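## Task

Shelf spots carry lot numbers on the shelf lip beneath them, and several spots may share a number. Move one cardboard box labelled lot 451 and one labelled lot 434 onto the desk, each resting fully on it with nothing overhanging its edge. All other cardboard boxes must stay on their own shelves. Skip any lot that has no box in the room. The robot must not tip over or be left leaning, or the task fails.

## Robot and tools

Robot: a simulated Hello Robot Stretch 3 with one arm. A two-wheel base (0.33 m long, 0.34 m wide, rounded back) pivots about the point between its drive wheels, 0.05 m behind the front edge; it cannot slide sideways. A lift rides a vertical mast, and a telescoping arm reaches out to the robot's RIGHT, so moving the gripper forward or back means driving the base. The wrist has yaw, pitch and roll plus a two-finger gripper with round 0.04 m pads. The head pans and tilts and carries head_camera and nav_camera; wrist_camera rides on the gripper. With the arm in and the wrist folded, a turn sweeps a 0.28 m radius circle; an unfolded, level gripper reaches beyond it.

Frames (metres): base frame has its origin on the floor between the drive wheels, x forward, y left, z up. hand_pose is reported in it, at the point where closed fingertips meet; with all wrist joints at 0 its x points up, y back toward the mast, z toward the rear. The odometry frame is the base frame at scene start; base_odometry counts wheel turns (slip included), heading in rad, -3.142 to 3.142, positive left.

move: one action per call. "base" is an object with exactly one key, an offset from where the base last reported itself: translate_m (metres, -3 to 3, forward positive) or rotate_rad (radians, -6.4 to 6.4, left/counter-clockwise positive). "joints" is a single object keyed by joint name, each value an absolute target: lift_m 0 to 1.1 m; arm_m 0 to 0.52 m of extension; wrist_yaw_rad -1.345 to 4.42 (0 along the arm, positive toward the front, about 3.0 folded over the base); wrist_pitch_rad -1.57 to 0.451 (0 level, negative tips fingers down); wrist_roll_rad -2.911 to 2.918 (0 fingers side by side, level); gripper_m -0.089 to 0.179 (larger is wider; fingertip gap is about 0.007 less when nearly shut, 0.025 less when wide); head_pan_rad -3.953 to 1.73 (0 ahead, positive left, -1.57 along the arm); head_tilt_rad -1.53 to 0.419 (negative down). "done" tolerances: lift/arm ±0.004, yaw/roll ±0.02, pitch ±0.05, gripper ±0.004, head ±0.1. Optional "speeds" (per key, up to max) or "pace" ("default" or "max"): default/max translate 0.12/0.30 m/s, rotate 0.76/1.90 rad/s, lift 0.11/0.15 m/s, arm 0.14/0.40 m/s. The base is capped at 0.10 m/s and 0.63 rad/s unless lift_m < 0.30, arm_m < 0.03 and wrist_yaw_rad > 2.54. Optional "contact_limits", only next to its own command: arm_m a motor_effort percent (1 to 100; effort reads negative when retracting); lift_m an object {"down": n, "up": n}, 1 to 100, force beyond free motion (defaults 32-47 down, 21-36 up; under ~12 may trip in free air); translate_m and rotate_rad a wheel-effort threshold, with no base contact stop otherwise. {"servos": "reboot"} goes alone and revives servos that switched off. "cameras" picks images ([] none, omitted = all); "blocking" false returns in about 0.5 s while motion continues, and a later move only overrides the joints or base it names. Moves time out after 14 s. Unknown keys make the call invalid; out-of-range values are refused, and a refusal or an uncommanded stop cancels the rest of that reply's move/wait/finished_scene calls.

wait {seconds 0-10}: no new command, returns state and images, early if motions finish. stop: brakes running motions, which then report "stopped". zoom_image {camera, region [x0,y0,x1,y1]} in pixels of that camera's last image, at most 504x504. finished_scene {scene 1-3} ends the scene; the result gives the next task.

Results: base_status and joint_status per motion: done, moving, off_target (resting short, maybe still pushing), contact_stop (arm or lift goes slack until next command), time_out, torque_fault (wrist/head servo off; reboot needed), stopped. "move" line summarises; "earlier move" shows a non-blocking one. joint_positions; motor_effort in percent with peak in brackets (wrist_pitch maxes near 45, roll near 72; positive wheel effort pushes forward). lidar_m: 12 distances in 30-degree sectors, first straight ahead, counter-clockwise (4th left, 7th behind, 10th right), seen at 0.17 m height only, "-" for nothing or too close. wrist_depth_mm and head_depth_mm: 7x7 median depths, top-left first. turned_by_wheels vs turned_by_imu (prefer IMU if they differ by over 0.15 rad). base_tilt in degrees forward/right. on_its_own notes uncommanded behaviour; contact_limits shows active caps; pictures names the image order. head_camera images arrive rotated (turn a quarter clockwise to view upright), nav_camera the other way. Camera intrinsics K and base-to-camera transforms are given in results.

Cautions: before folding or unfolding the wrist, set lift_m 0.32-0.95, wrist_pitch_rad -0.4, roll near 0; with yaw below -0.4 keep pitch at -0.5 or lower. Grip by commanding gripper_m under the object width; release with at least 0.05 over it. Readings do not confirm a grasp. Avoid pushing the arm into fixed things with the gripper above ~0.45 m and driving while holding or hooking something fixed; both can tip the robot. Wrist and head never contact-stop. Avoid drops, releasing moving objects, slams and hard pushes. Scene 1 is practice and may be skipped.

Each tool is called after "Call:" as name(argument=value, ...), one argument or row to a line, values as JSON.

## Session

Call:
move(
  joints={"head_pan_rad": -1.57, "head_tilt_rad": -0.25},
  pace="max",
  cameras=["nav_camera", "head_camera"],
)

Call:
move(
  joints={"head_pan_rad": 1.57, "head_tilt_rad": -0.25},
  pace="max",
  cameras=["nav_camera"],
)

Call:
move(
  joints={"head_pan_rad": 0.0, "head_tilt_rad": -0.25},
  pace="max",
  cameras=["nav_camera", "head_camera"],
)

Scene clock: 2.07 s.
move: done
base_odometry: x=+0.000 y=+0.000 heading=+0.000
turned_by_wheels: +0.000
turned_by_imu: +0.000
base_tilt: forward=-0.4 right=-1.1
lidar_m: 0.73 0.73 0.85 1.53 2.67 1.26 1.01 1.12 1.82 1.63 1.40 0.83
head_depth_mm: 2109 1868 1866 1960 2495 2056 1679 / 2039 2131 2171 2228 2180 2107 1667 / 1967 2062 2128 2210 2292 2111 1677 / 1898 1997 2067 2156 2143 2085 1651 / 1746 1531 1577 1655 1750 1806 1641 / 1771 1878 1961 2030 2067 2095 1638 / 1668 1834 1915 1974 1914 2029 1649
base_status: not commanded
joint_positions: lift_m=+0.374 arm_m=+0.001 wrist_yaw_rad=+3.009 wrist_pitch_rad=-0.462 wrist_roll_rad=+0.000 gripper_m=+0.037 head_pan_rad=-1.578 head_tilt_rad=-0.250
joint_status: all done
measured_speeds: translate_m=+0.000 rotate_rad=+0.000 lift_m=+0.000 arm_m=+0.000 wrist_yaw_rad=+0.000 wrist_pitch_rad=+0.000 wrist_roll_rad=+0.000 head_pan_rad=+0.024 head_tilt_rad=+0.000
motor_effort: left_wheel=-0.7(1.0) right_wheel=+0.1(1.2) lift_m=+22.9(24.0) arm_m=-6.2(6.5) wrist_yaw_rad=-0.3(2.1) wrist_pitch_rad=+1.9(2.1) wrist_roll_rad=-0.3(0.3) gripper_m=+0.5(0.8) head_pan_rad=+3.6(5.1) head_tilt_rad=-3.3(8.1)
hand_pose: x=+0.0076 y=+0.0712 z=+0.3774 quat_wxyz=(+0.207, +0.697, +0.116, +0.676) (m; base frame)
wrist_depth_mm: - 139 - - - 921 699 / - 151 - - - 962 726 / - 170 964 - - 966 747 / 872 791 209 847 842 831 758 / 718 719 212 706 703 691 692 / 624 618 130 586 127 600 592 / 546 553 300 356 518 526 528
pictures: head_camera (sideways), nav_camera (sideways)
camera_calibration:
head_camera: T_world_to_cam=[[-0.0448325, 0.196383, -0.979502, 1.29068], [0.997133, -0.0510282, -0.0558703, 0.0662889], [-0.0609542, -0.979199, -0.193532, 0.207826], [0, 0, 0, 1]] pos_world=[0.00443317, -0.0465814, 1.30814]
nav_camera: T_world_to_cam=[[0.0154027, -0.221802, 0.97497, -1.22612], [-0.999877, -0.00626006, 0.014372, 0.0375619], [0.00291563, -0.975072, -0.221871, 0.241979], [0, 0, 0, 1]] pos_world=[0.0557372, -0.0357725, 1.24857]

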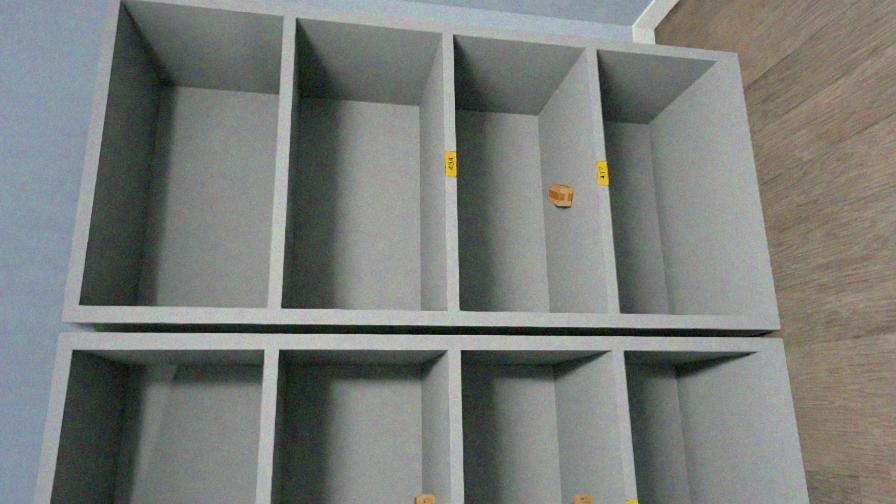

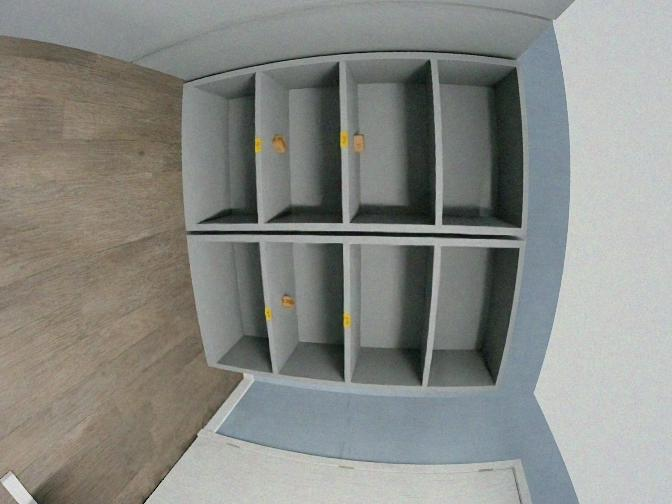

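Scene clock: 4.73 s.
move: done
base_odometry: x=+0.000 y=+0.000 heading=+0.000
turned_by_wheels: +0.000
turned_by_imu: +0.000
base_tilt: forward=-0.2 right=-1.3
lidar_m: 0.73 0.73 0.86 1.53 2.67 1.26 1.02 1.12 1.83 1.63 1.40 0.83
head_depth_mm: 1217 1217 1221 1233 1238 1238 1251 / 2417 1501 1503 1540 1541 1548 1557 / 2614 2636 2772 2885 2960 2043 1650 / 2513 2576 2710 2798 2945 2186 1654 / 2448 2519 2612 2737 2797 2204 1655 / 2379 2441 2537 2659 2747 2194 1624 / 2324 2390 2496 2557 2678 2170 1631
base_status: not commanded
joint_positions: lift_m=+0.374 arm_m=+0.001 wrist_yaw_rad=+3.009 wrist_pitch_rad=-0.462 wrist_roll_rad=+0.000 gripper_m=+0.037 head_pan_rad=+1.578 head_tilt_rad=-0.250
joint_status: all done
measured_speeds: translate_m=+0.000 rotate_rad=+0.000 lift_m=+0.000 arm_m=+0.000 wrist_yaw_rad=+0.000 wrist_pitch_rad=+0.000 wrist_roll_rad=+0.000 head_pan_rad=-0.024 head_tilt_rad=+0.000
motor_effort: left_wheel=-0.3(0.8) right_wheel=+0.8(1.1) lift_m=+23.5(24.2) arm_m=-10.6(11.0) wrist_yaw_rad=-1.2(1.5) wrist_pitch_rad=+1.9(2.0) wrist_roll_rad=+0.2(0.3) gripper_m=+0.4(1.0) head_pan_rad=-3.2(4.9) head_tilt_rad=-2.8(6.0)
hand_pose: x=+0.0076 y=+0.0712 z=+0.3774 quat_wxyz=(+0.207, +0.697, +0.116, +0.676) (m; base frame)
wrist_depth_mm: - 140 - - - 909 699 / - 152 - - - 967 732 / - 170 952 - - 954 761 / 865 802 209 848 846 852 762 / 725 716 212 712 688 697 691 / 614 617 131 595 127 599 595 / 544 546 303 362 520 523 519
pictures: nav_camera (sideways)
camera_calibration:
nav_camera: T_world_to_cam=[[-0.0186792, 0.221769, 0.97492, -1.22584], [0.999676, 0.0210335, 0.014369, 0.0253686], [-0.0173194, 0.974872, -0.22209, 0.242388], [0, 0, 0, 1]] pos_world=[-0.0440601, 0.0350233, 1.24857]

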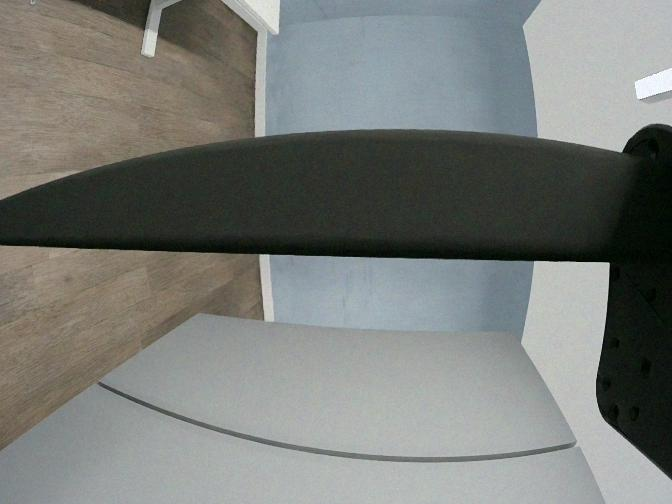

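Scene clock: 6.80 s.
move: done
base_odometry: x=+0.000 y=+0.000 heading=+0.000
turned_by_wheels: +0.000
turned_by_imu: +0.000
base_tilt: forward=-0.3 right=-1.2
lidar_m: 0.73 0.73 0.86 1.53 2.67 1.26 1.02 1.12 1.82 1.63 1.40 0.83
head_depth_mm: 697 728 760 796 840 881 929 / 677 703 736 773 808 848 893 / 659 684 714 746 782 819 859 / 639 669 698 725 761 796 832 / 623 646 671 698 730 768 802 / 604 628 651 678 709 742 772 / 590 612 633 659 684 714 748
base_status: not commanded
joint_positions: lift_m=+0.374 arm_m=+0.001 wrist_yaw_rad=+3.009 wrist_pitch_rad=-0.462 wrist_roll_rad=+0.000 gripper_m=+0.037 head_pan_rad=-0.008 head_tilt_rad=-0.250
joint_status: all done
measured_speeds: translate_m=+0.000 rotate_rad=+0.000 lift_m=+0.000 arm_m=+0.000 wrist_yaw_rad=+0.000 wrist_pitch_rad=+0.000 wrist_roll_rad=+0.000 head_pan_rad=+0.024 head_tilt_rad=+0.000
motor_effort: left_wheel=-0.3(0.8) right_wheel=+0.4(1.1) lift_m=+24.2(24.6) arm_m=-13.3(13.4) wrist_yaw_rad=-0.1(1.6) wrist_pitch_rad=+2.0(2.1) wrist_roll_rad=-0.2(0.3) gripper_m=+0.8(1.1) head_pan_rad=+3.5(5.1) head_tilt_rad=-2.8(4.5)
hand_pose: x=+0.0076 y=+0.0712 z=+0.3774 quat_wxyz=(+0.207, +0.697, +0.116, +0.676) (m; base frame)
wrist_depth_mm: - 140 - - - 897 711 / - 152 - - - 954 715 / - 169 977 - - 952 761 / 874 816 210 843 833 834 761 / 720 720 213 706 704 702 694 / 612 610 130 589 127 598 597 / 537 551 302 359 519 524 517
pictures: head_camera (sideways), nav_camera (sideways)
camera_calibration:
head_camera: T_world_to_cam=[[-0.196642, -0.0446722, -0.979457, 1.29154], [0.0518199, 0.997092, -0.0558802, 0.0720683], [0.979105, -0.0617438, -0.193755, 0.201771], [0, 0, 0, 1]] pos_world=[0.0526815, -0.00170444, 1.30813]
nav_camera: T_world_to_cam=[[0.222036, 0.0152219, 0.97492, -1.22731], [0.00545674, -0.999882, 0.0143689, 0.0314334], [0.975023, 0.00212946, -0.222093, 0.236338], [0, 0, 0, 1]] pos_world=[0.0419004, 0.0496084, 1.24857]

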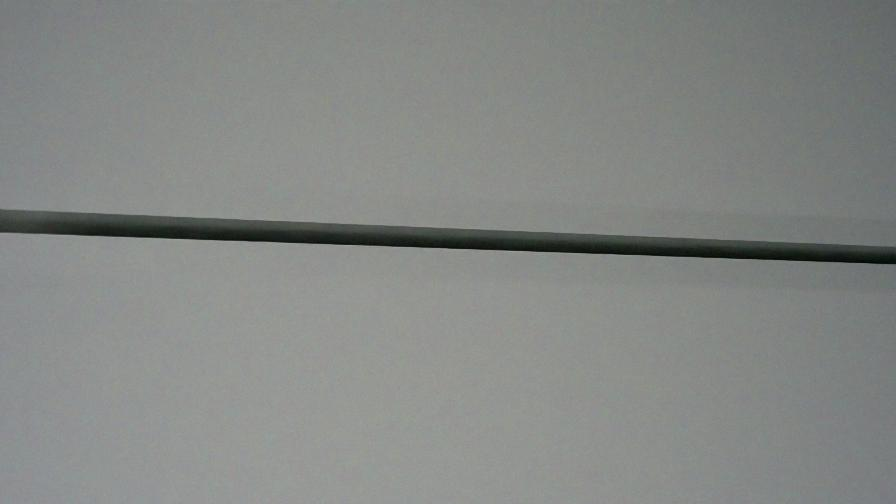

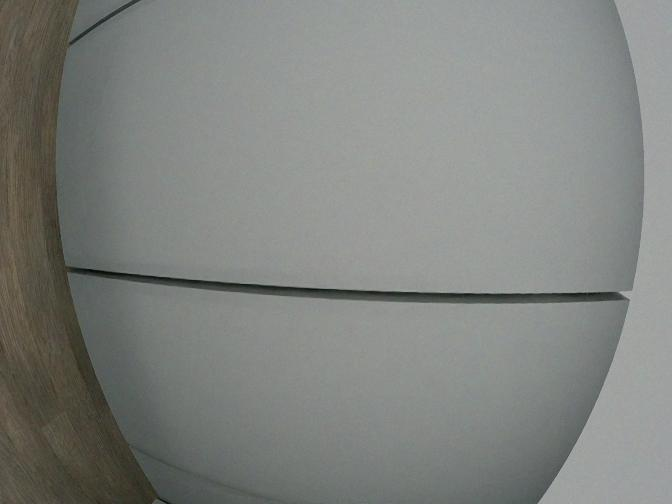

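Call:
move(
  joints={"head_pan_rad": -1.15, "head_tilt_rad": -0.3},
  pace="max",
  cameras=["head_camera"],
)

Call:
move(
  joints={"head_pan_rad": 2.4, "head_tilt_rad": -0.4},
  pace="max",
  cameras=["nav_camera"],
)

Scene clock: 21.63 s.
move: done
base_odometry: x=+0.000 y=+0.000 heading=+0.000
turned_by_wheels: +0.000
turned_by_imu: +0.000
base_tilt: forward=-0.3 right=-1.3
lidar_m: 0.73 0.73 0.86 1.54 2.67 1.26 1.01 1.12 1.82 1.63 1.40 0.83
head_depth_mm: 1442 1464 1896 1984 2082 1991 1590 / 1694 1847 1941 1744 1731 1819 1582 / 1716 1897 1998 2078 2040 1944 1564 / 1741 1929 2050 2137 2207 1925 1566 / 1759 1956 2062 2177 2185 1925 1556 / 1567 1693 1765 1825 1881 1923 1553 / 1404 1450 1486 1527 1586 1637 1503
base_status: not commanded
joint_positions: lift_m=+0.374 arm_m=+0.001 wrist_yaw_rad=+3.009 wrist_pitch_rad=-0.462 wrist_roll_rad=+0.000 gripper_m=+0.037 head_pan_rad=-1.178 head_tilt_rad=-0.300
joint_status: all done
measured_speeds: all 0
motor_effort: left_wheel=-0.6(0.7) right_wheel=+0.7(1.4) lift_m=+24.1(25.0) arm_m=-13.0(13.1) wrist_yaw_rad=-0.5(1.6) wrist_pitch_rad=+1.8(2.0) wrist_roll_rad=+0.0(0.3) gripper_m=+0.1(0.6) head_pan_rad=+2.1(5.1) head_tilt_rad=-2.6(7.5)
hand_pose: x=+0.0076 y=+0.0712 z=+0.3774 quat_wxyz=(+0.207, +0.697, +0.116, +0.676) (m; base frame)
wrist_depth_mm: - 140 - - - 913 708 / - 152 - - - 950 713 / - 169 960 - - 953 753 / 878 805 210 844 845 828 773 / 715 719 213 694 692 700 692 / 614 613 130 585 127 595 589 / 545 549 303 359 516 518 522
pictures: head_camera (sideways)
camera_calibration:
head_camera: T_world_to_cam=[[-0.136568, 0.208886, -0.968357, 1.27666], [0.937228, 0.343859, -0.0580029, 0.069427], [0.320862, -0.915493, -0.242734, 0.269537], [0, 0, 0, 1]] pos_world=[0.0227972, -0.0437905, 1.30572]

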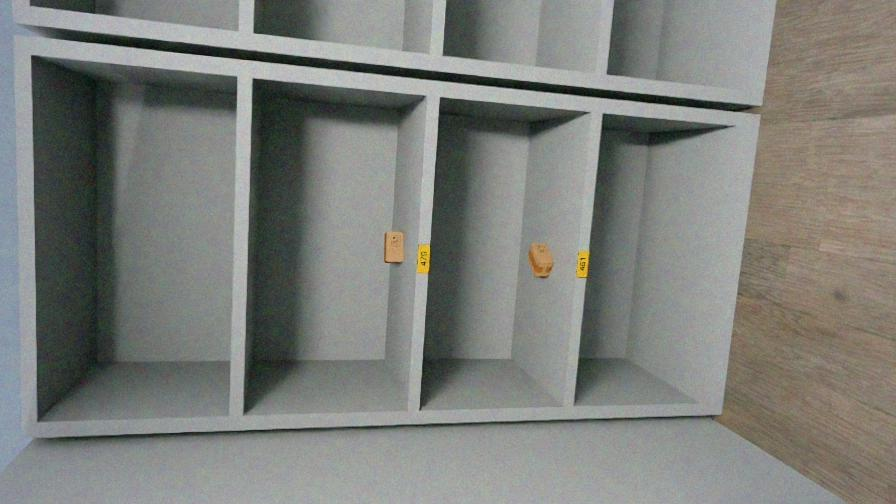

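"joints": head_pan_rad = 2.4 is out of range -3.953 to 1.73

Call:
zoom_image(
  camera="head_camera",
  region=[570, 245, 596, 281],
)

Call:
zoom_image(
  camera="head_camera",
  region=[410, 240, 436, 276],
)

Call:
move(
  joints={"head_pan_rad": -3.6, "head_tilt_rad": -0.4},
  pace="max",
  cameras=["nav_camera"],
)

Scaled by 14.000 from the camera's 896x504 image, which has a finer 1280x720 frame.

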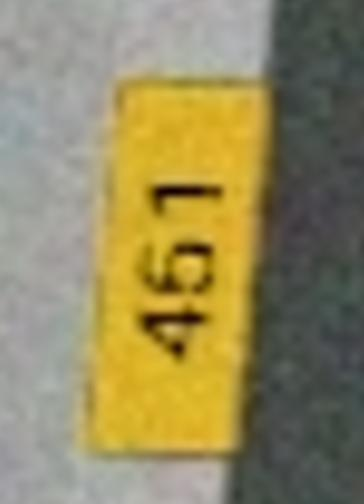

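Scaled by 14.000 from the camera's 896x504 image, which has a finer 1280x720 frame.

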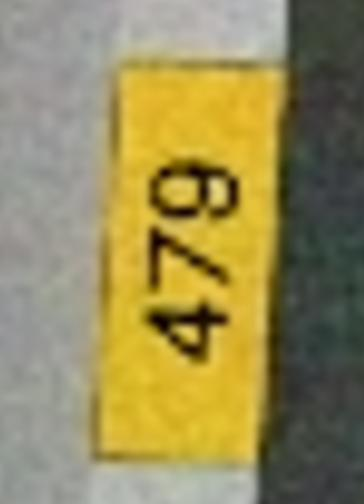

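Scene clock: 28.63 s.
move: done
base_odometry: x=+0.000 y=+0.000 heading=+0.000
turned_by_wheels: +0.000
turned_by_imu: +0.000
base_tilt: forward=-0.3 right=-1.3
lidar_m: 0.73 0.73 0.86 1.54 2.67 1.26 1.01 1.12 1.82 1.63 1.40 0.83
head_depth_mm: 2401 2645 2827 3042 2511 1844 1447 / 2143 2365 2595 2644 2475 1831 1446 / 1937 2107 2283 1754 2154 1810 1442 / 1777 1915 2043 1732 1971 1795 1428 / 1629 1743 1864 1711 1215 1721 1419 / 1512 1601 1710 1679 1137 1670 1421 / 1415 1481 1586 1597 1074 1657 1408
base_status: not commanded
joint_positions: lift_m=+0.374 arm_m=+0.001 wrist_yaw_rad=+3.009 wrist_pitch_rad=-0.462 wrist_roll_rad=+0.000 gripper_m=+0.037 head_pan_rad=-3.609 head_tilt_rad=-0.402
joint_status: all done
measured_speeds: translate_m=+0.000 rotate_rad=+0.000 lift_m=+0.000 arm_m=+0.000 wrist_yaw_rad=+0.000 wrist_pitch_rad=+0.000 wrist_roll_rad=+0.000 head_pan_rad=+0.024 head_tilt_rad=+0.000
motor_effort: left_wheel=-0.3(0.7) right_wheel=-0.1(1.3) lift_m=+24.5(25.3) arm_m=-12.6(13.5) wrist_yaw_rad=-0.3(1.6) wrist_pitch_rad=+1.9(2.0) wrist_roll_rad=+0.1(0.5) gripper_m=+0.7(1.0) head_pan_rad=+3.7(5.9) head_tilt_rad=+0.0(5.5)
hand_pose: x=+0.0076 y=+0.0712 z=+0.3774 quat_wxyz=(+0.207, +0.697, +0.116, +0.676) (m; base frame)
wrist_depth_mm: - 139 - - - 907 706 / - 152 - - - 972 725 / - 169 960 - - 964 746 / 862 780 209 844 828 832 783 / 721 719 213 699 692 691 694 / 620 617 130 592 127 600 594 / 542 546 304 360 513 522 518
pictures: nav_camera (sideways)
camera_calibration:
nav_camera: T_world_to_cam=[[-0.335376, 0.150009, 0.930065, -1.16532], [0.436124, 0.899805, 0.0121358, 0.0317162], [-0.835056, 0.409694, -0.367195, 0.436229], [0, 0, 0, 1]] pos_world=[-0.0403789, -0.0324496, 1.24362]

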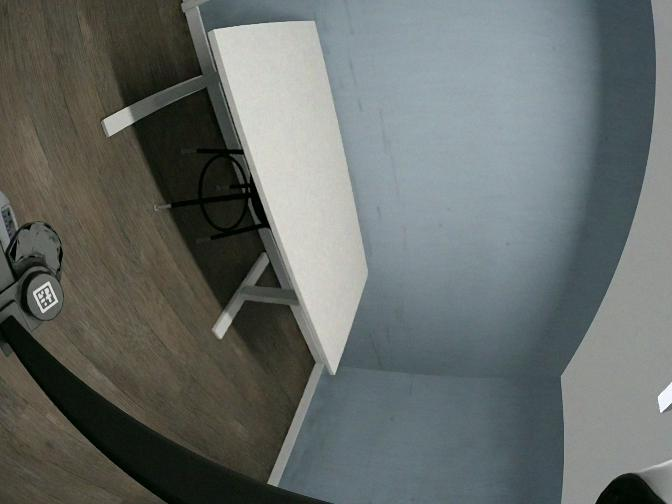

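Call:
move(
  base={"rotate_rad": -1.15},
  joints={"lift_m": 0.28, "head_pan_rad": 0.15, "head_tilt_rad": -0.4},
  pace="max",
  cameras=[],
)

Call:
move(
  base={"translate_m": 1.12},
  pace="max",
  cameras=["head_camera"],
)

Scene clock: 102.77 s.
move: done
base_odometry: x=+0.000 y=+0.000 heading=-1.150
turned_by_wheels: -1.150
turned_by_imu: -1.127
base_tilt: forward=-0.3 right=-1.3
lidar_m: 1.64 0.88 0.73 0.73 0.82 1.33 2.67 1.26 1.02 1.12 1.73 1.63
head_depth_mm: 1722 1799 1884 2026 2040 1769 1434 / 1761 1872 1943 2061 2163 1834 1443 / 1834 1951 2024 2153 2250 1837 1435 / 1621 1725 1834 1972 2163 1804 1418 / 1405 1511 1617 1720 1868 1786 1433 / 1164 1221 1283 1397 1451 1544 1421 / 993 1029 1078 1127 1192 1258 1302
base_status: done
joint_positions: lift_m=+0.280 arm_m=+0.001 wrist_yaw_rad=+3.009 wrist_pitch_rad=-0.463 wrist_roll_rad=+0.000 gripper_m=+0.037 head_pan_rad=+0.158 head_tilt_rad=-0.400
joint_status: all done
measured_speeds: translate_m=+0.000 rotate_rad=+0.000 lift_m=+0.000 arm_m=+0.000 wrist_yaw_rad=+0.000 wrist_pitch_rad=+0.000 wrist_roll_rad=+0.000 head_pan_rad=-0.024 head_tilt_rad=+0.000
motor_effort: left_wheel=+6.8(14.5) right_wheel=-8.5(14.1) lift_m=+29.5(31.4) arm_m=-12.1(13.4) wrist_yaw_rad=-1.1(2.1) wrist_pitch_rad=+2.1(2.2) wrist_roll_rad=+0.1(0.3) gripper_m=+0.3(1.0) head_pan_rad=-3.1(5.9) head_tilt_rad=+4.2(8.6)
hand_pose: x=+0.0076 y=+0.0711 z=+0.2828 quat_wxyz=(+0.208, +0.697, +0.117, +0.676) (m; base frame)
wrist_depth_mm: 841 139 748 751 731 703 692 / 910 152 812 838 788 773 747 / 877 169 780 842 840 809 794 / 692 653 210 679 680 669 657 / 578 580 213 557 565 561 562 / 498 300 130 290 127 488 480 / 265 263 251 259 408 428 422
pictures: none
No camera images: "cameras" was empty.

Scene clock: 107.83 s.
move: done
base_odometry: x=+0.458 y=-1.022 heading=-1.150
turned_by_wheels: +0.000
turned_by_imu: +0.000
base_tilt: forward=-0.3 right=-1.2
lidar_m: 0.98 0.61 0.51 0.51 0.57 0.92 3.75 1.71 1.77 1.43 0.66 0.73
head_depth_mm: 441 834 876 905 607 1040 857 / 448 859 909 937 599 1077 838 / 455 888 943 945 627 1074 848 / 462 918 982 928 657 1065 841 / 473 891 962 914 690 1061 838 / 548 732 774 782 799 929 859 / 558 618 645 676 694 774 840
base_status: done
joint_positions: lift_m=+0.280 arm_m=+0.001 wrist_yaw_rad=+3.009 wrist_pitch_rad=-0.463 wrist_roll_rad=+0.000 gripper_m=+0.037 head_pan_rad=+0.150 head_tilt_rad=-0.400
joint_status: not commanded
measured_speeds: all 0
motor_effort: left_wheel=+4.4(16.5) right_wheel=-0.1(10.8) lift_m=+24.0(29.9) arm_m=-9.9(12.6) wrist_yaw_rad=-0.2(1.7) wrist_pitch_rad=+2.1(2.2) wrist_roll_rad=+0.1(0.3) gripper_m=+0.9(1.0) head_pan_rad=-3.4(3.8) head_tilt_rad=+3.6(5.0)
hand_pose: x=+0.0076 y=+0.0711 z=+0.2828 quat_wxyz=(+0.208, +0.697, +0.117, +0.676) (m; base frame)
wrist_depth_mm: 576 140 533 526 518 497 484 / 641 152 581 581 571 533 528 / 712 169 633 641 623 603 578 / 710 636 210 690 658 654 636 / 585 575 213 553 561 561 559 / 500 300 130 289 127 482 476 / 265 264 250 260 410 421 421
pictures: head_camera (sideways)
camera_calibration:
head_camera: T_world_to_cam=[[-0.329339, -0.096523, -0.939265, 1.23984], [-0.11445, 0.991507, -0.0617614, 0.0807277], [0.93725, 0.0871588, -0.337589, 0.389231], [0, 0, 0, 1]] pos_world=[0.0527605, 0.00570614, 1.30092]

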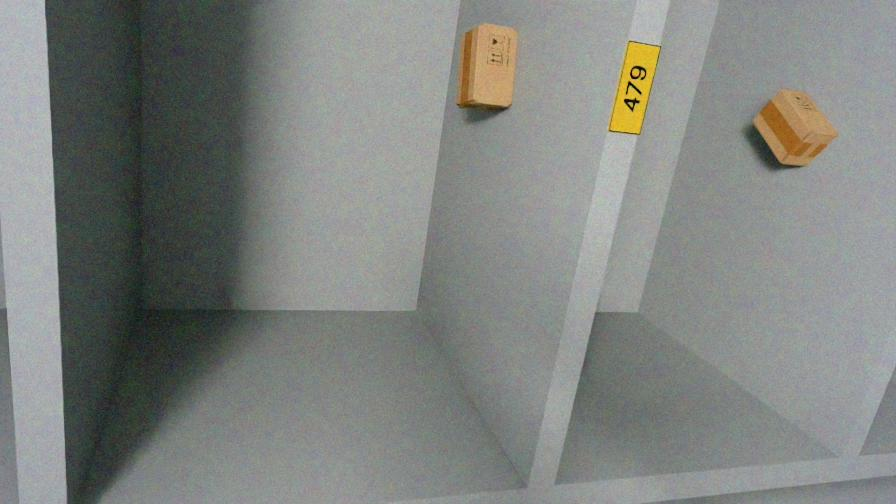

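Call:
move(
  base={"rotate_rad": 1.37},
  joints={"lift_m": 0.62, "head_pan_rad": -1.6, "head_tilt_rad": -0.8},
  pace="max",
  cameras=["head_camera"],
)

Scene clock: 115.30 s.
move: done
base_odometry: x=+0.458 y=-1.022 heading=+0.220
turned_by_wheels: +1.370
turned_by_imu: +1.348
base_tilt: forward=-0.4 right=-1.2
lidar_m: 0.50 0.52 0.71 1.91 2.28 1.72 1.77 1.42 0.66 0.98 0.69 0.53
head_depth_mm: 835 816 631 986 928 1137 1162 / 828 809 621 1130 950 1252 1141 / 825 796 618 1122 942 1247 388 / 823 741 610 1113 931 1241 1149 / 821 699 603 1100 929 1240 439 / 815 760 596 1093 920 1220 1133 / 812 746 588 1087 916 1224 1130
base_status: done
joint_positions: lift_m=+0.620 arm_m=+0.001 wrist_yaw_rad=+3.009 wrist_pitch_rad=-0.463 wrist_roll_rad=+0.000 gripper_m=+0.037 head_pan_rad=-1.602 head_tilt_rad=-0.803
joint_status: all done
measured_speeds: all 0
motor_effort: left_wheel=-7.4(14.3) right_wheel=+6.0(13.5) lift_m=+28.2(34.1) arm_m=-12.9(13.1) wrist_yaw_rad=+0.0(1.3) wrist_pitch_rad=+2.1(2.3) wrist_roll_rad=-0.1(0.3) gripper_m=+0.2(0.9) head_pan_rad=+3.2(5.0) head_tilt_rad=+1.9(8.8)
hand_pose: x=+0.0076 y=+0.0710 z=+0.6226 quat_wxyz=(+0.208, +0.697, +0.117, +0.676) (m; base frame)
wrist_depth_mm: - 139 - - - 792 592 / - 152 - - - 854 597 / - 169 - - - 868 604 / - - 210 - - 911 616 / - - 213 - - 914 621 / 939 933 130 895 127 876 629 / 813 798 293 798 772 797 642
pictures: head_camera (sideways)
camera_calibration:
head_camera: T_world_to_cam=[[-0.0249685, 0.682616, -0.730351, 0.965556], [0.996753, -0.0389468, -0.0704772, 0.0852612], [-0.0765537, -0.729739, -0.679426, 0.840179], [0, 0, 0, 1]] pos_world=[0.00344294, -0.0426716, 1.28204]

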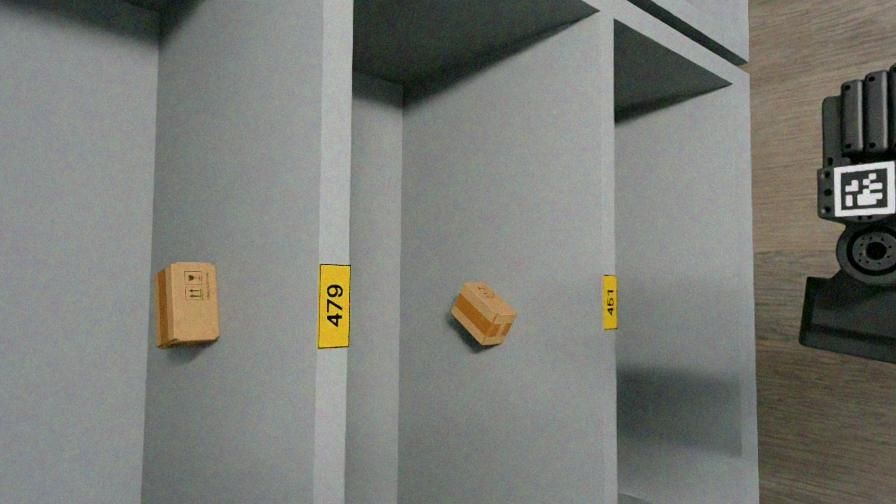

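Call:
zoom_image(
  camera="head_camera",
  region=[592, 268, 628, 336],
)

Call:
move(
  joints={"wrist_yaw_rad": 0.0, "wrist_pitch_rad": -0.38, "gripper_m": 0.179},
  pace="max",
  cameras=["wrist_camera"],
)

Scaled by 7.412 from the camera's 896x504 image, which has a finer 1280x720 frame.

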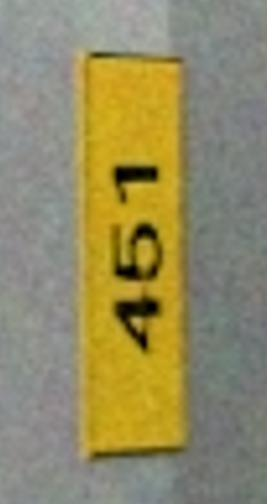

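Scene clock: 127.37 s.
move: done
base_odometry: x=+0.458 y=-1.022 heading=+0.220
turned_by_wheels: +0.000
turned_by_imu: +0.000
base_tilt: forward=-0.4 right=-1.2
lidar_m: 0.50 0.52 0.71 1.90 2.28 1.70 1.77 1.42 0.66 0.98 0.69 0.53
head_depth_mm: 834 825 634 992 929 1117 1166 / 827 814 627 1138 952 1251 1139 / 824 802 621 1125 946 1251 400 / 819 750 614 1110 933 1246 485 / 817 702 607 1102 928 1226 1118 / 815 770 598 1097 925 1234 1134 / 812 753 592 1088 914 1221 1126
base_status: not commanded
joint_positions: lift_m=+0.620 arm_m=+0.001 wrist_yaw_rad=+0.003 wrist_pitch_rad=-0.400 wrist_roll_rad=+0.000 gripper_m=+0.179 head_pan_rad=-1.600 head_tilt_rad=-0.800
joint_status: all done
measured_speeds: all 0
motor_effort: left_wheel=-7.2(7.6) right_wheel=+5.3(6.6) lift_m=+30.2(30.2) arm_m=-11.0(11.9) wrist_yaw_rad=-4.5(7.4) wrist_pitch_rad=+3.3(5.9) wrist_roll_rad=-0.1(0.3) gripper_m=+0.2(83.2) head_pan_rad=+4.0(4.0) head_tilt_rad=+2.1(3.6)
hand_pose: x=-0.0208 y=-0.3721 z=+0.6366 quat_wxyz=(+0.693, +0.142, -0.692, -0.140) (m; base frame)
wrist_depth_mm: 602 - - - - 666 511 / 593 672 671 621 651 641 508 / 518 527 511 487 507 509 473 / 411 404 402 400 396 393 392 / 386 373 374 370 360 361 355 / 118 140 - - - 840 121 / 119 697 - - - - 108
pictures: wrist_camera
camera_calibration:
wrist_camera: T_world_to_cam=[[-0.998875, -0.0404094, -0.0248002, -0.0133753], [-0.00246271, 0.566584, -0.824, 0.767913], [0.0473487, -0.823013, -0.566046, 0.22126], [0, 0, 0, 1]] pos_world=[-0.0219455, -0.253528, 0.757672]

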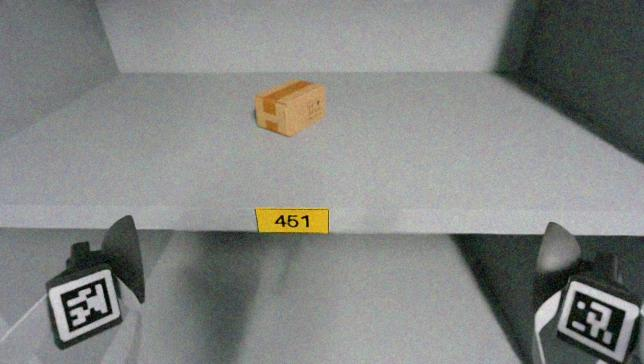

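Call:
move(
  base={"translate_m": 0.184},
  joints={"wrist_yaw_rad": -0.55, "wrist_pitch_rad": -0.5, "lift_m": 0.66, "arm_m": 0.2},
  cameras=["wrist_camera", "head_camera"],
)

Scene clock: 194.00 s.
move: done
base_odometry: x=+0.637 y=-0.982 heading=+0.220
turned_by_wheels: +0.000
turned_by_imu: -0.001
base_tilt: forward=-0.3 right=-1.2
lidar_m: 0.32 0.33 0.45 1.19 2.84 1.86 1.95 0.79 0.82 0.98 0.46 0.34
head_depth_mm: 827 828 632 1143 954 1264 1161 / 824 733 600 1135 933 440 363 / 826 723 623 1128 513 522 1133 / 821 792 616 1118 519 1188 1141 / 818 779 610 1107 930 1242 1143 / 816 770 601 1103 925 1221 1138 / 798 746 594 875 874 1048 1090
base_status: done
joint_positions: lift_m=+0.660 arm_m=+0.200 wrist_yaw_rad=-0.547 wrist_pitch_rad=-0.511 wrist_roll_rad=+0.000 gripper_m=+0.179 head_pan_rad=-1.600 head_tilt_rad=-0.800
joint_status: all done
measured_speeds: all 0
motor_effort: left_wheel=+3.6(10.3) right_wheel=+7.4(10.1) lift_m=+24.5(33.5) arm_m=+12.1(15.5) wrist_yaw_rad=-2.1(5.8) wrist_pitch_rad=+1.6(3.9) wrist_roll_rad=-0.2(0.3) gripper_m=+0.3(1.2) head_pan_rad=+3.4(4.0) head_tilt_rad=+1.4(2.7)
hand_pose: x=-0.1316 y=-0.5257 z=+0.6524 quat_wxyz=(+0.611, -0.012, -0.707, -0.357) (m; base frame)
wrist_depth_mm: 434 469 532 - 667 530 425 / 464 517 547 601 588 529 447 / 477 489 481 470 468 463 440 / 397 393 338 388 386 382 395 / 339 334 335 331 330 335 506 / 119 277 290 288 294 332 122 / 118 251 257 259 - 763 108
pictures: head_camera (sideways), wrist_camera
camera_calibration:
head_camera: T_world_to_cam=[[-0.026518, 0.680021, -0.732713, 0.968644], [0.996828, -0.0370364, -0.0704498, 0.0852253], [-0.0750444, -0.732256, -0.676882, 0.83686], [0, 0, 0, 1]] pos_world=[0.0035332, -0.0427458, 1.2822]
wrist_camera: T_world_to_cam=[[-0.87103, 0.490387, -0.0287527, 0.168549], [0.339694, 0.559019, -0.756376, 0.864559], [-0.354844, -0.668594, -0.653504, 0.194297], [0, 0, 0, 1]] pos_world=[-0.0779291, -0.436054, 0.785752]

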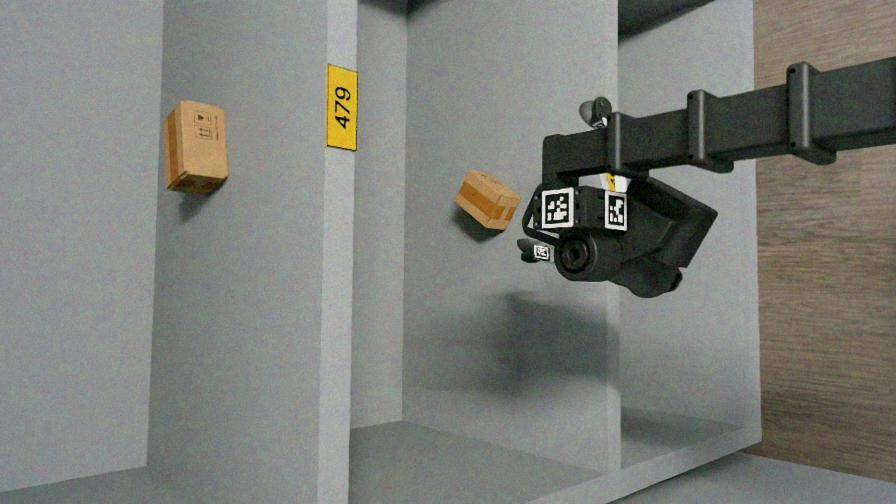

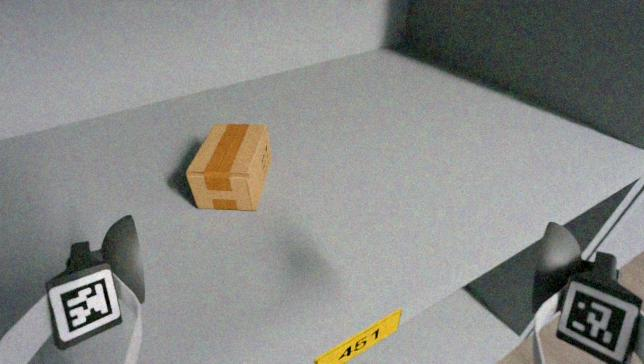

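Call:
move(
  joints={"arm_m": 0.417},
  contact_limits={"arm_m": 35},
  cameras=["wrist_camera"],
)

Scene clock: 210.50 s.
move: done
base_odometry: x=+0.637 y=-0.982 heading=+0.220
turned_by_wheels: +0.000
turned_by_imu: +0.000
base_tilt: forward=-0.3 right=-1.1
lidar_m: 0.32 0.33 0.45 1.19 2.83 1.86 1.95 0.79 0.82 0.98 0.46 0.33
head_depth_mm: 829 830 613 1147 956 1260 1160 / 826 737 602 1141 920 430 361 / 823 723 622 657 540 1230 1128 / 819 794 615 665 943 1245 1150 / 817 779 608 1104 925 1232 1137 / 812 770 600 1097 927 1228 1138 / 800 750 594 878 874 1055 1087
base_status: not commanded
joint_positions: lift_m=+0.660 arm_m=+0.417 wrist_yaw_rad=-0.547 wrist_pitch_rad=-0.511 wrist_roll_rad=+0.000 gripper_m=+0.179 head_pan_rad=-1.600 head_tilt_rad=-0.800
joint_status: all done
measured_speeds: all 0
motor_effort: left_wheel=+3.7(4.1) right_wheel=+7.8(8.4) lift_m=+31.0(31.5) arm_m=+13.3(15.5) wrist_yaw_rad=-3.7(4.6) wrist_pitch_rad=+1.7(1.7) wrist_roll_rad=-0.3(0.4) gripper_m=+0.6(1.2) head_pan_rad=+3.1(4.0) head_tilt_rad=+0.7(1.7)
contact_limits: arm_m 35 (drawing in: default 31, maximum 55; extending or still: default 40, maximum 69)
hand_pose: x=-0.1316 y=-0.7427 z=+0.6523 quat_wxyz=(+0.611, -0.012, -0.707, -0.357) (m; base frame)
wrist_depth_mm: 260 287 320 367 430 489 420 / 277 306 350 404 485 532 439 / 299 333 384 439 464 459 438 / 322 364 392 391 385 382 382 / 334 335 335 332 327 337 324 / 119 276 289 235 284 277 121 / 119 251 255 203 247 247 108
pictures: wrist_camera
camera_calibration:
wrist_camera: T_world_to_cam=[[-0.870949, 0.490531, -0.0287593, 0.27505], [0.339858, 0.559089, -0.756251, 0.985808], [-0.354885, -0.668431, -0.653649, 0.0494206], [0, 0, 0, 1]] pos_world=[-0.0779423, -0.653041, 0.785733]

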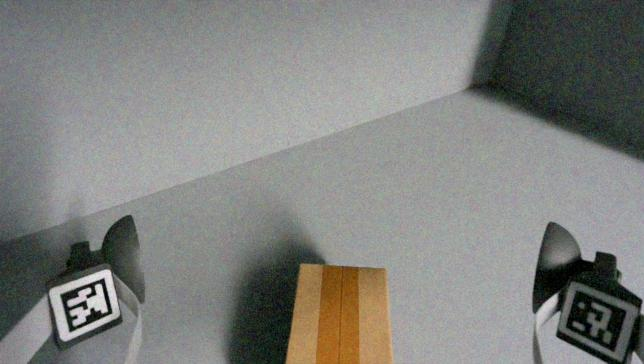

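Call:
move(
  joints={"lift_m": 0.568},
  speeds={"lift_m": 0.05},
  contact_limits={"lift_m": {"down": 14}},
  cameras=["wrist_camera"],
)

Call:
move(
  joints={"gripper_m": 0.035},
  cameras=["wrist_camera"],
)

Scene clock: 247.83 s.
move: done
base_odometry: x=+0.637 y=-0.982 heading=+0.220
turned_by_wheels: +0.000
turned_by_imu: +0.000
base_tilt: forward=-0.3 right=-1.2
lidar_m: 0.32 0.33 0.45 1.20 2.83 1.86 1.95 0.79 0.81 0.98 0.46 0.34
head_depth_mm: 830 825 611 1140 961 1269 1163 / 828 732 603 1137 952 1253 1091 / 825 721 622 1130 663 539 1090 / 819 791 614 1115 888 1237 1149 / 817 781 608 1102 930 1231 1138 / 812 767 601 1104 923 1230 1136 / 796 750 596 876 874 1049 1089
base_status: not commanded
joint_positions: lift_m=+0.568 arm_m=+0.417 wrist_yaw_rad=-0.547 wrist_pitch_rad=-0.511 wrist_roll_rad=+0.000 gripper_m=+0.179 head_pan_rad=-1.600 head_tilt_rad=-0.800
joint_status: all done
measured_speeds: all 0
motor_effort: left_wheel=+3.5(4.0) right_wheel=+8.0(8.7) lift_m=+23.9(29.1) arm_m=+12.7(14.0) wrist_yaw_rad=-2.1(4.6) wrist_pitch_rad=+1.7(1.8) wrist_roll_rad=-0.2(0.3) gripper_m=+0.7(1.1) head_pan_rad=+2.1(3.1) head_tilt_rad=-0.3(1.2)
contact_limits: arm_m 35 (drawing in: default 31, maximum 55; extending or still: default 40, maximum 69); lift_m down 14 (down: maximum 72; up: maximum 65)
hand_pose: x=-0.1316 y=-0.7426 z=+0.5603 quat_wxyz=(+0.611, -0.012, -0.707, -0.357) (m; base frame)
wrist_depth_mm: 261 284 320 366 428 467 419 / 279 307 343 377 370 364 363 / 292 302 299 296 294 288 287 / 250 250 246 166 226 242 239 / 212 204 209 142 195 205 202 / 119 173 182 124 130 175 118 / 116 159 158 123 124 159 108
pictures: wrist_camera
camera_calibration:
wrist_camera: T_world_to_cam=[[-0.870946, 0.490536, -0.0287659, 0.272411], [0.339933, 0.559211, -0.756127, 0.916215], [-0.354821, -0.668325, -0.653792, -0.0105544], [0, 0, 0, 1]] pos_world=[-0.0779411, -0.653039, 0.693711]

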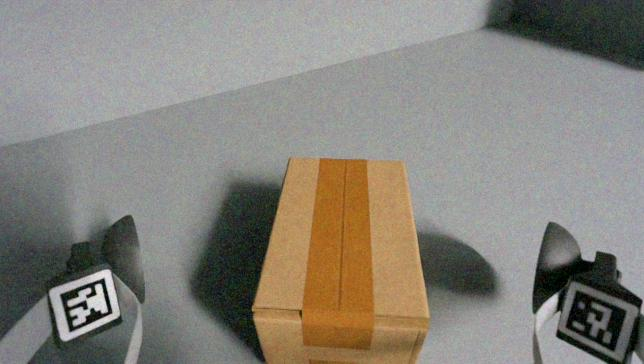

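Scene clock: 249.80 s.
move: done
base_odometry: x=+0.637 y=-0.982 heading=+0.220
turned_by_wheels: +0.000
turned_by_imu: +0.000
base_tilt: forward=-0.2 right=-1.2
lidar_m: 0.32 0.33 0.45 1.19 2.82 1.86 1.95 0.78 0.82 0.98 0.46 0.34
head_depth_mm: 832 827 612 1143 957 1258 1160 / 825 731 601 1139 950 1254 1090 / 820 721 619 1130 665 538 1086 / 819 790 615 1113 887 1240 1139 / 815 778 609 1105 927 1235 1137 / 815 769 600 1095 925 1224 1136 / 797 751 593 873 878 1050 1091
base_status: not commanded
joint_positions: lift_m=+0.568 arm_m=+0.417 wrist_yaw_rad=-0.549 wrist_pitch_rad=-0.512 wrist_roll_rad=+0.000 gripper_m=+0.036 head_pan_rad=-1.600 head_tilt_rad=-0.800
joint_status: all done
measured_speeds: all 0
motor_effort: left_wheel=+3.5(4.2) right_wheel=+6.6(8.4) lift_m=+27.6(28.1) arm_m=+13.0(13.6) wrist_yaw_rad=-1.5(4.4) wrist_pitch_rad=+1.8(1.8) wrist_roll_rad=-0.2(0.3) gripper_m=-12.4(84.4) head_pan_rad=+2.0(2.6) head_tilt_rad=-1.0(1.6)
contact_limits: arm_m 35 (drawing in: default 31, maximum 55; extending or still: default 40, maximum 69); lift_m down 14 (down: maximum 72; up: maximum 65)
hand_pose: x=-0.1319 y=-0.7424 z=+0.5602 quat_wxyz=(+0.610, -0.013, -0.707, -0.358) (m; base frame)
wrist_depth_mm: 260 285 321 372 431 467 420 / 277 307 344 371 371 367 361 / 292 302 299 297 292 290 288 / 250 248 246 167 178 241 239 / 213 212 159 142 146 205 204 / 184 184 131 130 126 175 178 / 167 114 157 153 153 121 158
pictures: wrist_camera
camera_calibration:
wrist_camera: T_world_to_cam=[[-0.870204, 0.491851, -0.0287725, 0.273171], [0.340852, 0.558826, -0.755998, 0.915927], [-0.35576, -0.66768, -0.653941, -0.0101067], [0, 0, 0, 1]] pos_world=[-0.0780768, -0.652951, 0.69369]

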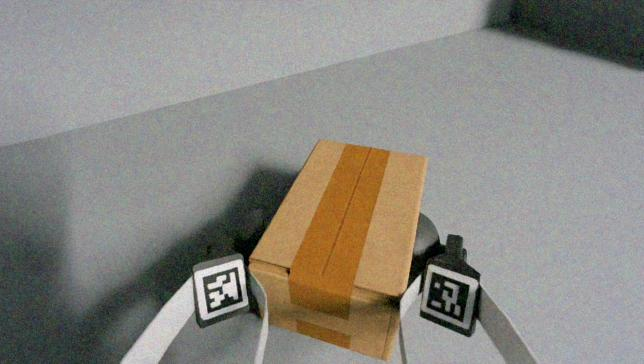

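Call:
move(
  joints={"gripper_m": 0.015},
  cameras=[],
)

Call:
move(
  joints={"lift_m": 0.64},
  speeds={"lift_m": 0.06},
  cameras=["wrist_camera"],
)

Scene clock: 256.87 s.
move: done
base_odometry: x=+0.637 y=-0.982 heading=+0.220
turned_by_wheels: +0.000
turned_by_imu: +0.000
base_tilt: forward=-0.3 right=-1.2
lidar_m: 0.32 0.33 0.45 1.20 2.83 1.87 1.95 0.78 0.81 0.98 0.46 0.34
head_depth_mm: 831 824 611 1145 952 1256 1167 / 827 735 601 1137 949 1251 1094 / 824 723 622 1120 663 536 1087 / 819 791 616 1109 889 1249 1145 / 819 781 606 1105 930 1233 1136 / 813 767 601 1101 927 1221 1137 / 800 749 592 874 875 1054 1088
base_status: not commanded
joint_positions: lift_m=+0.568 arm_m=+0.417 wrist_yaw_rad=-0.549 wrist_pitch_rad=-0.512 wrist_roll_rad=+0.000 gripper_m=+0.016 head_pan_rad=-1.600 head_tilt_rad=-0.800
joint_status: all done
measured_speeds: all 0
motor_effort: left_wheel=+3.3(3.7) right_wheel=+7.1(8.2) lift_m=+29.7(31.1) arm_m=+12.0(12.7) wrist_yaw_rad=-1.7(2.6) wrist_pitch_rad=+1.7(1.8) wrist_roll_rad=-0.1(0.3) gripper_m=-19.3(83.2) head_pan_rad=+2.3(2.3) head_tilt_rad=-1.6(2.2)
contact_limits: arm_m 35 (drawing in: default 31, maximum 55; extending or still: default 40, maximum 69); lift_m down 14 (down: maximum 72; up: maximum 65)
hand_pose: x=-0.1319 y=-0.7424 z=+0.5602 quat_wxyz=(+0.610, -0.013, -0.707, -0.358) (m; base frame)
wrist_depth_mm: 260 285 321 367 431 469 420 / 279 308 346 373 371 367 362 / 292 303 299 298 292 290 287 / 251 249 248 167 178 241 239 / 213 211 160 142 146 207 204 / 185 183 132 130 126 175 178 / 166 113 157 153 152 121 158
pictures: none
No camera images: "cameras" was empty.

Scene clock: 258.67 s.
move: done
base_odometry: x=+0.637 y=-0.982 heading=+0.220
turned_by_wheels: +0.000
turned_by_imu: +0.000
base_tilt: forward=-0.4 right=-1.3
lidar_m: 0.32 0.33 0.45 1.20 2.83 1.86 1.95 0.79 0.82 0.98 0.46 0.34
head_depth_mm: 828 828 612 1136 956 1268 1163 / 823 732 601 1128 950 472 381 / 825 721 621 685 568 1212 1124 / 820 790 615 683 932 1243 1150 / 814 780 607 1110 930 1240 1136 / 816 766 601 1097 929 1213 1128 / 800 749 593 878 873 1049 1088
base_status: not commanded
joint_positions: lift_m=+0.640 arm_m=+0.417 wrist_yaw_rad=-0.549 wrist_pitch_rad=-0.520 wrist_roll_rad=+0.000 gripper_m=+0.016 head_pan_rad=-1.600 head_tilt_rad=-0.800
joint_status: all done
measured_speeds: all 0
motor_effort: left_wheel=+3.3(4.1) right_wheel=+7.5(7.9) lift_m=+29.3(33.5) arm_m=+12.1(12.5) wrist_yaw_rad=-2.3(3.7) wrist_pitch_rad=+3.2(3.4) wrist_roll_rad=-0.3(0.3) gripper_m=-19.5(19.7) head_pan_rad=+1.8(2.5) head_tilt_rad=-1.5(2.5)
contact_limits: arm_m 35 (drawing in: default 31, maximum 55; extending or still: default 40, maximum 69)
hand_pose: x=-0.1313 y=-0.7414 z=+0.6305 quat_wxyz=(+0.609, -0.010, -0.707, -0.360) (m; base frame)
wrist_depth_mm: 261 286 321 370 432 497 418 / 280 307 352 407 480 506 445 / 302 334 384 423 418 418 412 / 324 344 355 168 180 345 343 / 308 304 160 142 146 296 295 / 267 267 131 130 127 253 256 / 236 103 228 155 220 219 228
pictures: wrist_camera
camera_calibration:
wrist_camera: T_world_to_cam=[[-0.870079, 0.492055, -0.0290467, 0.275574], [0.344022, 0.564004, -0.750699, 0.969215], [-0.353003, -0.66316, -0.660006, 0.0443032], [0, 0, 0, 1]] pos_world=[-0.0780207, -0.652858, 0.764833]

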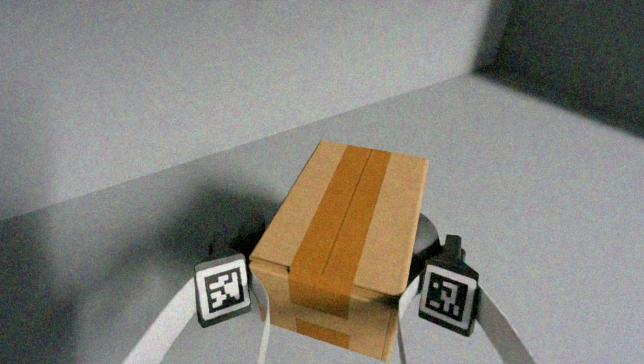

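Call:
move(
  joints={"arm_m": 0.0},
  speeds={"arm_m": 0.2},
  cameras=[],
)

Call:
move(
  base={"translate_m": -0.68},
  joints={"lift_m": 0.7, "head_pan_rad": -3.5},
  cameras=["wrist_camera", "nav_camera"],
)

Scene clock: 278.37 s.
move: done
base_odometry: x=+0.637 y=-0.982 heading=+0.220
turned_by_wheels: +0.000
turned_by_imu: +0.000
base_tilt: forward=-0.4 right=-1.2
lidar_m: 0.32 0.33 0.45 1.19 2.83 1.87 1.95 0.79 0.82 0.98 0.46 0.34
head_depth_mm: 828 828 635 1147 957 1269 1157 / 825 733 604 1135 950 1247 383 / 825 723 621 1122 944 652 371 / 823 797 616 1114 938 1241 476 / 822 781 607 1110 929 1233 1140 / 816 767 602 1108 923 1220 1133 / 800 748 594 876 876 1051 1090
base_status: not commanded
joint_positions: lift_m=+0.640 arm_m=+0.001 wrist_yaw_rad=-0.549 wrist_pitch_rad=-0.520 wrist_roll_rad=+0.000 gripper_m=+0.016 head_pan_rad=-1.600 head_tilt_rad=-0.800
joint_status: all done
measured_speeds: all 0
motor_effort: left_wheel=+3.4(3.8) right_wheel=+7.2(8.1) lift_m=+30.1(32.2) arm_m=-12.7(14.8) wrist_yaw_rad=-1.7(3.2) wrist_pitch_rad=+3.2(3.4) wrist_roll_rad=-0.1(0.6) gripper_m=-19.3(20.0) head_pan_rad=+0.2(2.2) head_tilt_rad=-3.0(4.0)
hand_pose: x=-0.1312 y=-0.3249 z=+0.6304 quat_wxyz=(+0.609, -0.010, -0.707, -0.361) (m; base frame)
wrist_depth_mm: - - 689 730 651 538 682 / 557 555 550 536 531 556 - / 442 441 431 437 508 649 - / 367 363 384 168 180 742 - / 321 342 152 142 146 953 - / 748 - 131 130 126 875 895 / 686 103 - 151 737 752 771
pictures: none
No camera images: "cameras" was empty.

Scene clock: 286.30 s.
move: done
base_odometry: x=-0.026 y=-1.130 heading=+0.220
turned_by_wheels: +0.000
turned_by_imu: +0.000
base_tilt: forward=-0.4 right=-1.2
lidar_m: 1.00 1.03 1.40 3.75 1.35 1.33 1.27 1.00 1.03 0.54 1.02 1.04
head_depth_mm: 1346 1499 1870 1837 1591 1376 - / 1294 1478 1762 1932 1582 323 301 / 1230 1413 1670 1880 1569 307 305 / 1169 1322 1554 1795 1556 328 316 / 1124 1273 1474 1738 1550 372 328 / 1084 1224 1406 1662 1541 396 1113 / 1046 1175 1354 1563 1529 1303 1124
base_status: done
joint_positions: lift_m=+0.700 arm_m=+0.001 wrist_yaw_rad=-0.549 wrist_pitch_rad=-0.521 wrist_roll_rad=+0.000 gripper_m=+0.016 head_pan_rad=-3.500 head_tilt_rad=-0.800
joint_status: all done
measured_speeds: all 0
motor_effort: left_wheel=-3.5(12.2) right_wheel=-7.8(12.5) lift_m=+24.0(33.9) arm_m=-9.2(13.2) wrist_yaw_rad=-2.1(3.5) wrist_pitch_rad=+3.4(3.4) wrist_roll_rad=+0.2(0.3) gripper_m=-19.1(19.9) head_pan_rad=+3.6(5.7) head_tilt_rad=-4.2(5.0)
hand_pose: x=-0.1312 y=-0.3249 z=+0.6904 quat_wxyz=(+0.609, -0.010, -0.707, -0.361) (m; base frame)
wrist_depth_mm: 412 - - 823 852 792 - / 402 671 691 640 673 659 - / 313 550 542 544 555 578 - / 301 456 448 168 179 - - / 329 391 157 142 146 - - / 357 392 131 131 126 965 923 / 395 103 741 150 804 834 852
pictures: nav_camera (sideways), wrist_camera
camera_calibration:
nav_camera: T_world_to_cam=[[-0.660052, 0.229036, 0.715454, -0.883514], [0.332769, 0.942994, 0.00512322, 0.0414808], [-0.673496, 0.241463, -0.698641, 0.86647], [0, 0, 0, 1]] pos_world=[-0.0134048, -0.0459799, 1.23725]
wrist_camera: T_world_to_cam=[[-0.870066, 0.492076, -0.0290746, 0.0724406], [0.344346, 0.564533, -0.750152, 0.779014], [-0.352719, -0.662694, -0.660626, 0.360648], [0, 0, 0, 1]] pos_world=[-0.0780148, -0.236426, 0.824739]

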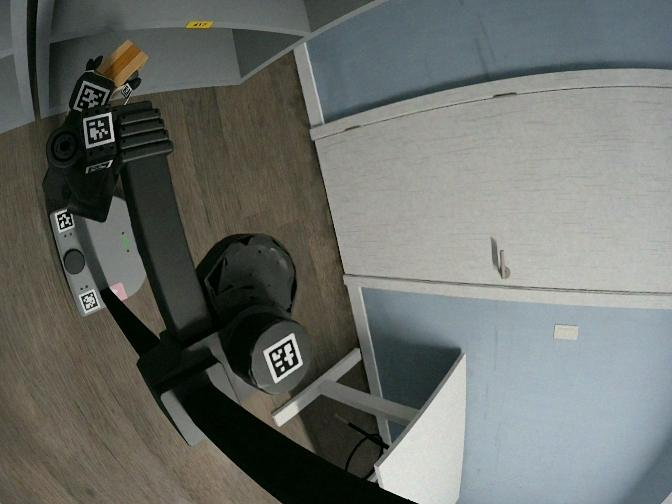

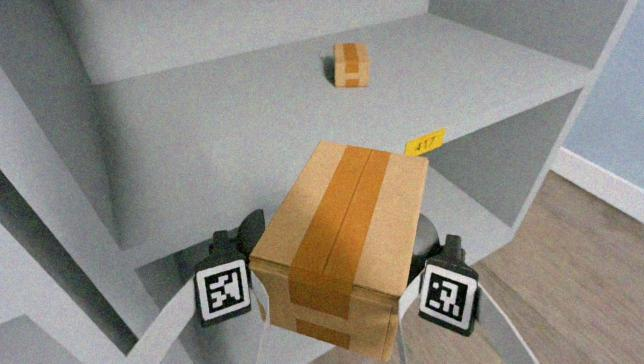

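Call:
move(
  base={"rotate_rad": -1.6},
  joints={"wrist_yaw_rad": 1.57, "head_pan_rad": -1.6},
  speeds={"wrist_yaw_rad": 0.9, "rotate_rad": 0.63},
  cameras=[],
)

Call:
move(
  base={"translate_m": -1.3},
  joints={"lift_m": 0.8},
  cameras=["nav_camera", "wrist_camera"],
)

Scene clock: 301.60 s.
move: done
base_odometry: x=-0.026 y=-1.130 heading=-1.379
turned_by_wheels: -1.600
turned_by_imu: -1.574
base_tilt: forward=-0.2 right=-1.2
lidar_m: 0.53 1.02 1.05 1.00 1.03 1.38 3.74 1.36 1.34 1.28 1.00 1.03
head_depth_mm: 1100 1252 1450 1777 1596 1345 1099 / 1091 1252 1452 1721 1589 1337 323 / 1084 1240 1439 1718 1575 1339 323 / 1076 1225 1422 1687 1566 1326 340 / 1074 1222 1416 1703 1552 1312 1136 / 1073 1211 1419 1706 1540 1311 392 / 1072 1227 1413 1690 1520 1305 1130
base_status: done
joint_positions: lift_m=+0.700 arm_m=+0.001 wrist_yaw_rad=+1.567 wrist_pitch_rad=-0.521 wrist_roll_rad=+0.000 gripper_m=+0.016 head_pan_rad=-1.599 head_tilt_rad=-0.800
joint_status: all done
measured_speeds: all 0
motor_effort: left_wheel=+7.3(12.1) right_wheel=-9.8(13.2) lift_m=+24.6(25.7) arm_m=-13.0(13.4) wrist_yaw_rad=+2.1(5.3) wrist_pitch_rad=+3.4(3.5) wrist_roll_rad=-0.1(0.3) gripper_m=-19.4(20.3) head_pan_rad=-3.2(5.6) head_tilt_rad=-5.9(6.4)
hand_pose: x=+0.1889 y=-0.1465 z=+0.6904 quat_wxyz=(+0.613, +0.611, -0.355, +0.353) (m; base frame)
wrist_depth_mm: 900 464 517 837 845 822 812 / 715 657 533 678 673 665 645 / 579 577 560 565 556 548 552 / - - 652 167 180 - - / - - 155 142 146 - 966 / - - 131 130 126 122 912 / 876 112 831 152 814 834 851
pictures: none
No camera images: "cameras" was empty.

Scene clock: 315.70 s.
move: done
base_odometry: x=-0.274 y=+0.146 heading=-1.379
turned_by_wheels: +0.000
turned_by_imu: -0.001
base_tilt: forward=-0.3 right=-1.3
lidar_m: 1.83 1.41 1.01 0.96 0.99 1.33 2.46 1.33 0.72 0.90 0.91 1.81
head_depth_mm: 1146 1306 1121 858 1525 1405 - / 1140 1298 1104 853 1510 1403 - / 1137 1289 1095 849 1489 352 316 / 1126 1284 1081 835 1525 351 307 / 1119 1280 1070 833 1512 1315 326 / 1114 1272 1066 827 1427 1291 309 / 1116 1253 1051 818 1489 1301 303
base_status: done
joint_positions: lift_m=+0.800 arm_m=+0.001 wrist_yaw_rad=+1.567 wrist_pitch_rad=-0.521 wrist_roll_rad=+0.000 gripper_m=+0.016 head_pan_rad=-1.600 head_tilt_rad=-0.800
joint_status: all done
measured_speeds: all 0
motor_effort: left_wheel=-4.3(9.5) right_wheel=-6.4(15.2) lift_m=+24.9(35.1) arm_m=-8.6(13.2) wrist_yaw_rad=+1.7(3.9) wrist_pitch_rad=+3.4(3.5) wrist_roll_rad=+0.2(0.3) gripper_m=-19.4(20.1) head_pan_rad=-3.1(3.8) head_tilt_rad=-6.5(7.3)
hand_pose: x=+0.1889 y=-0.1465 z=+0.7903 quat_wxyz=(+0.613, +0.611, -0.355, +0.353) (m; base frame)
wrist_depth_mm: - - - - - - - / - - - - - - - / - - - - - - - / - - - 167 180 - - / - - 156 142 147 - - / - - 131 130 126 - - / 986 113 920 152 904 928 945
pictures: nav_camera (sideways), wrist_camera
camera_calibration:
nav_camera: T_world_to_cam=[[-0.00337238, -0.698837, 0.715273, -0.887284], [-0.999936, 0.010064, 0.00511827, 0.0496168], [-0.0107754, -0.71521, -0.698826, 0.862668], [0, 0, 0, 1]] pos_world=[0.0559169, -0.00357719, 1.23725]
wrist_camera: T_world_to_cam=[[0.0298728, -0.999131, -0.0290751, -0.12242], [-0.661306, 0.00205638, -0.750113, 0.75063], [0.749521, 0.0416355, -0.66067, 0.552824], [0, 0, 0, 1]] pos_world=[0.0857001, -0.146875, 0.924733]

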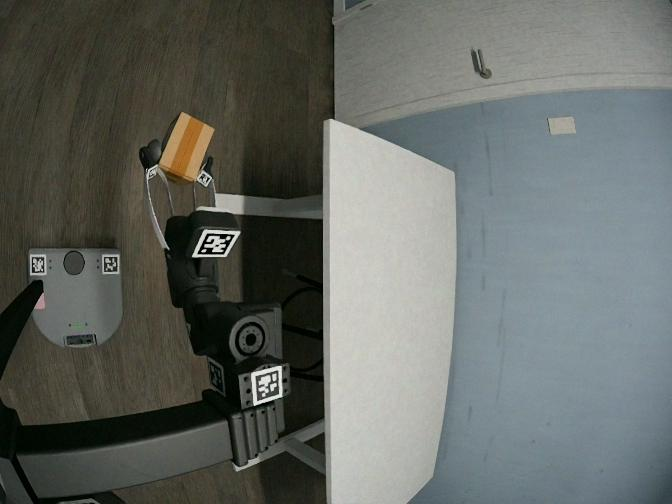

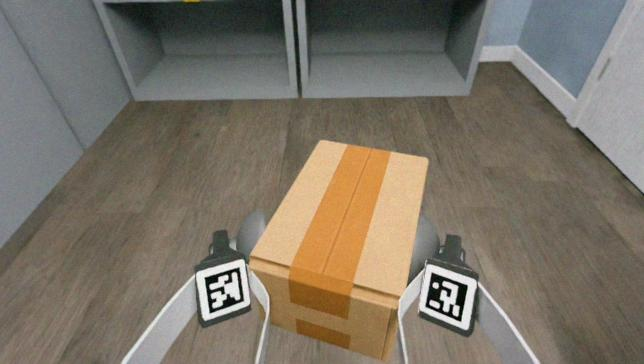

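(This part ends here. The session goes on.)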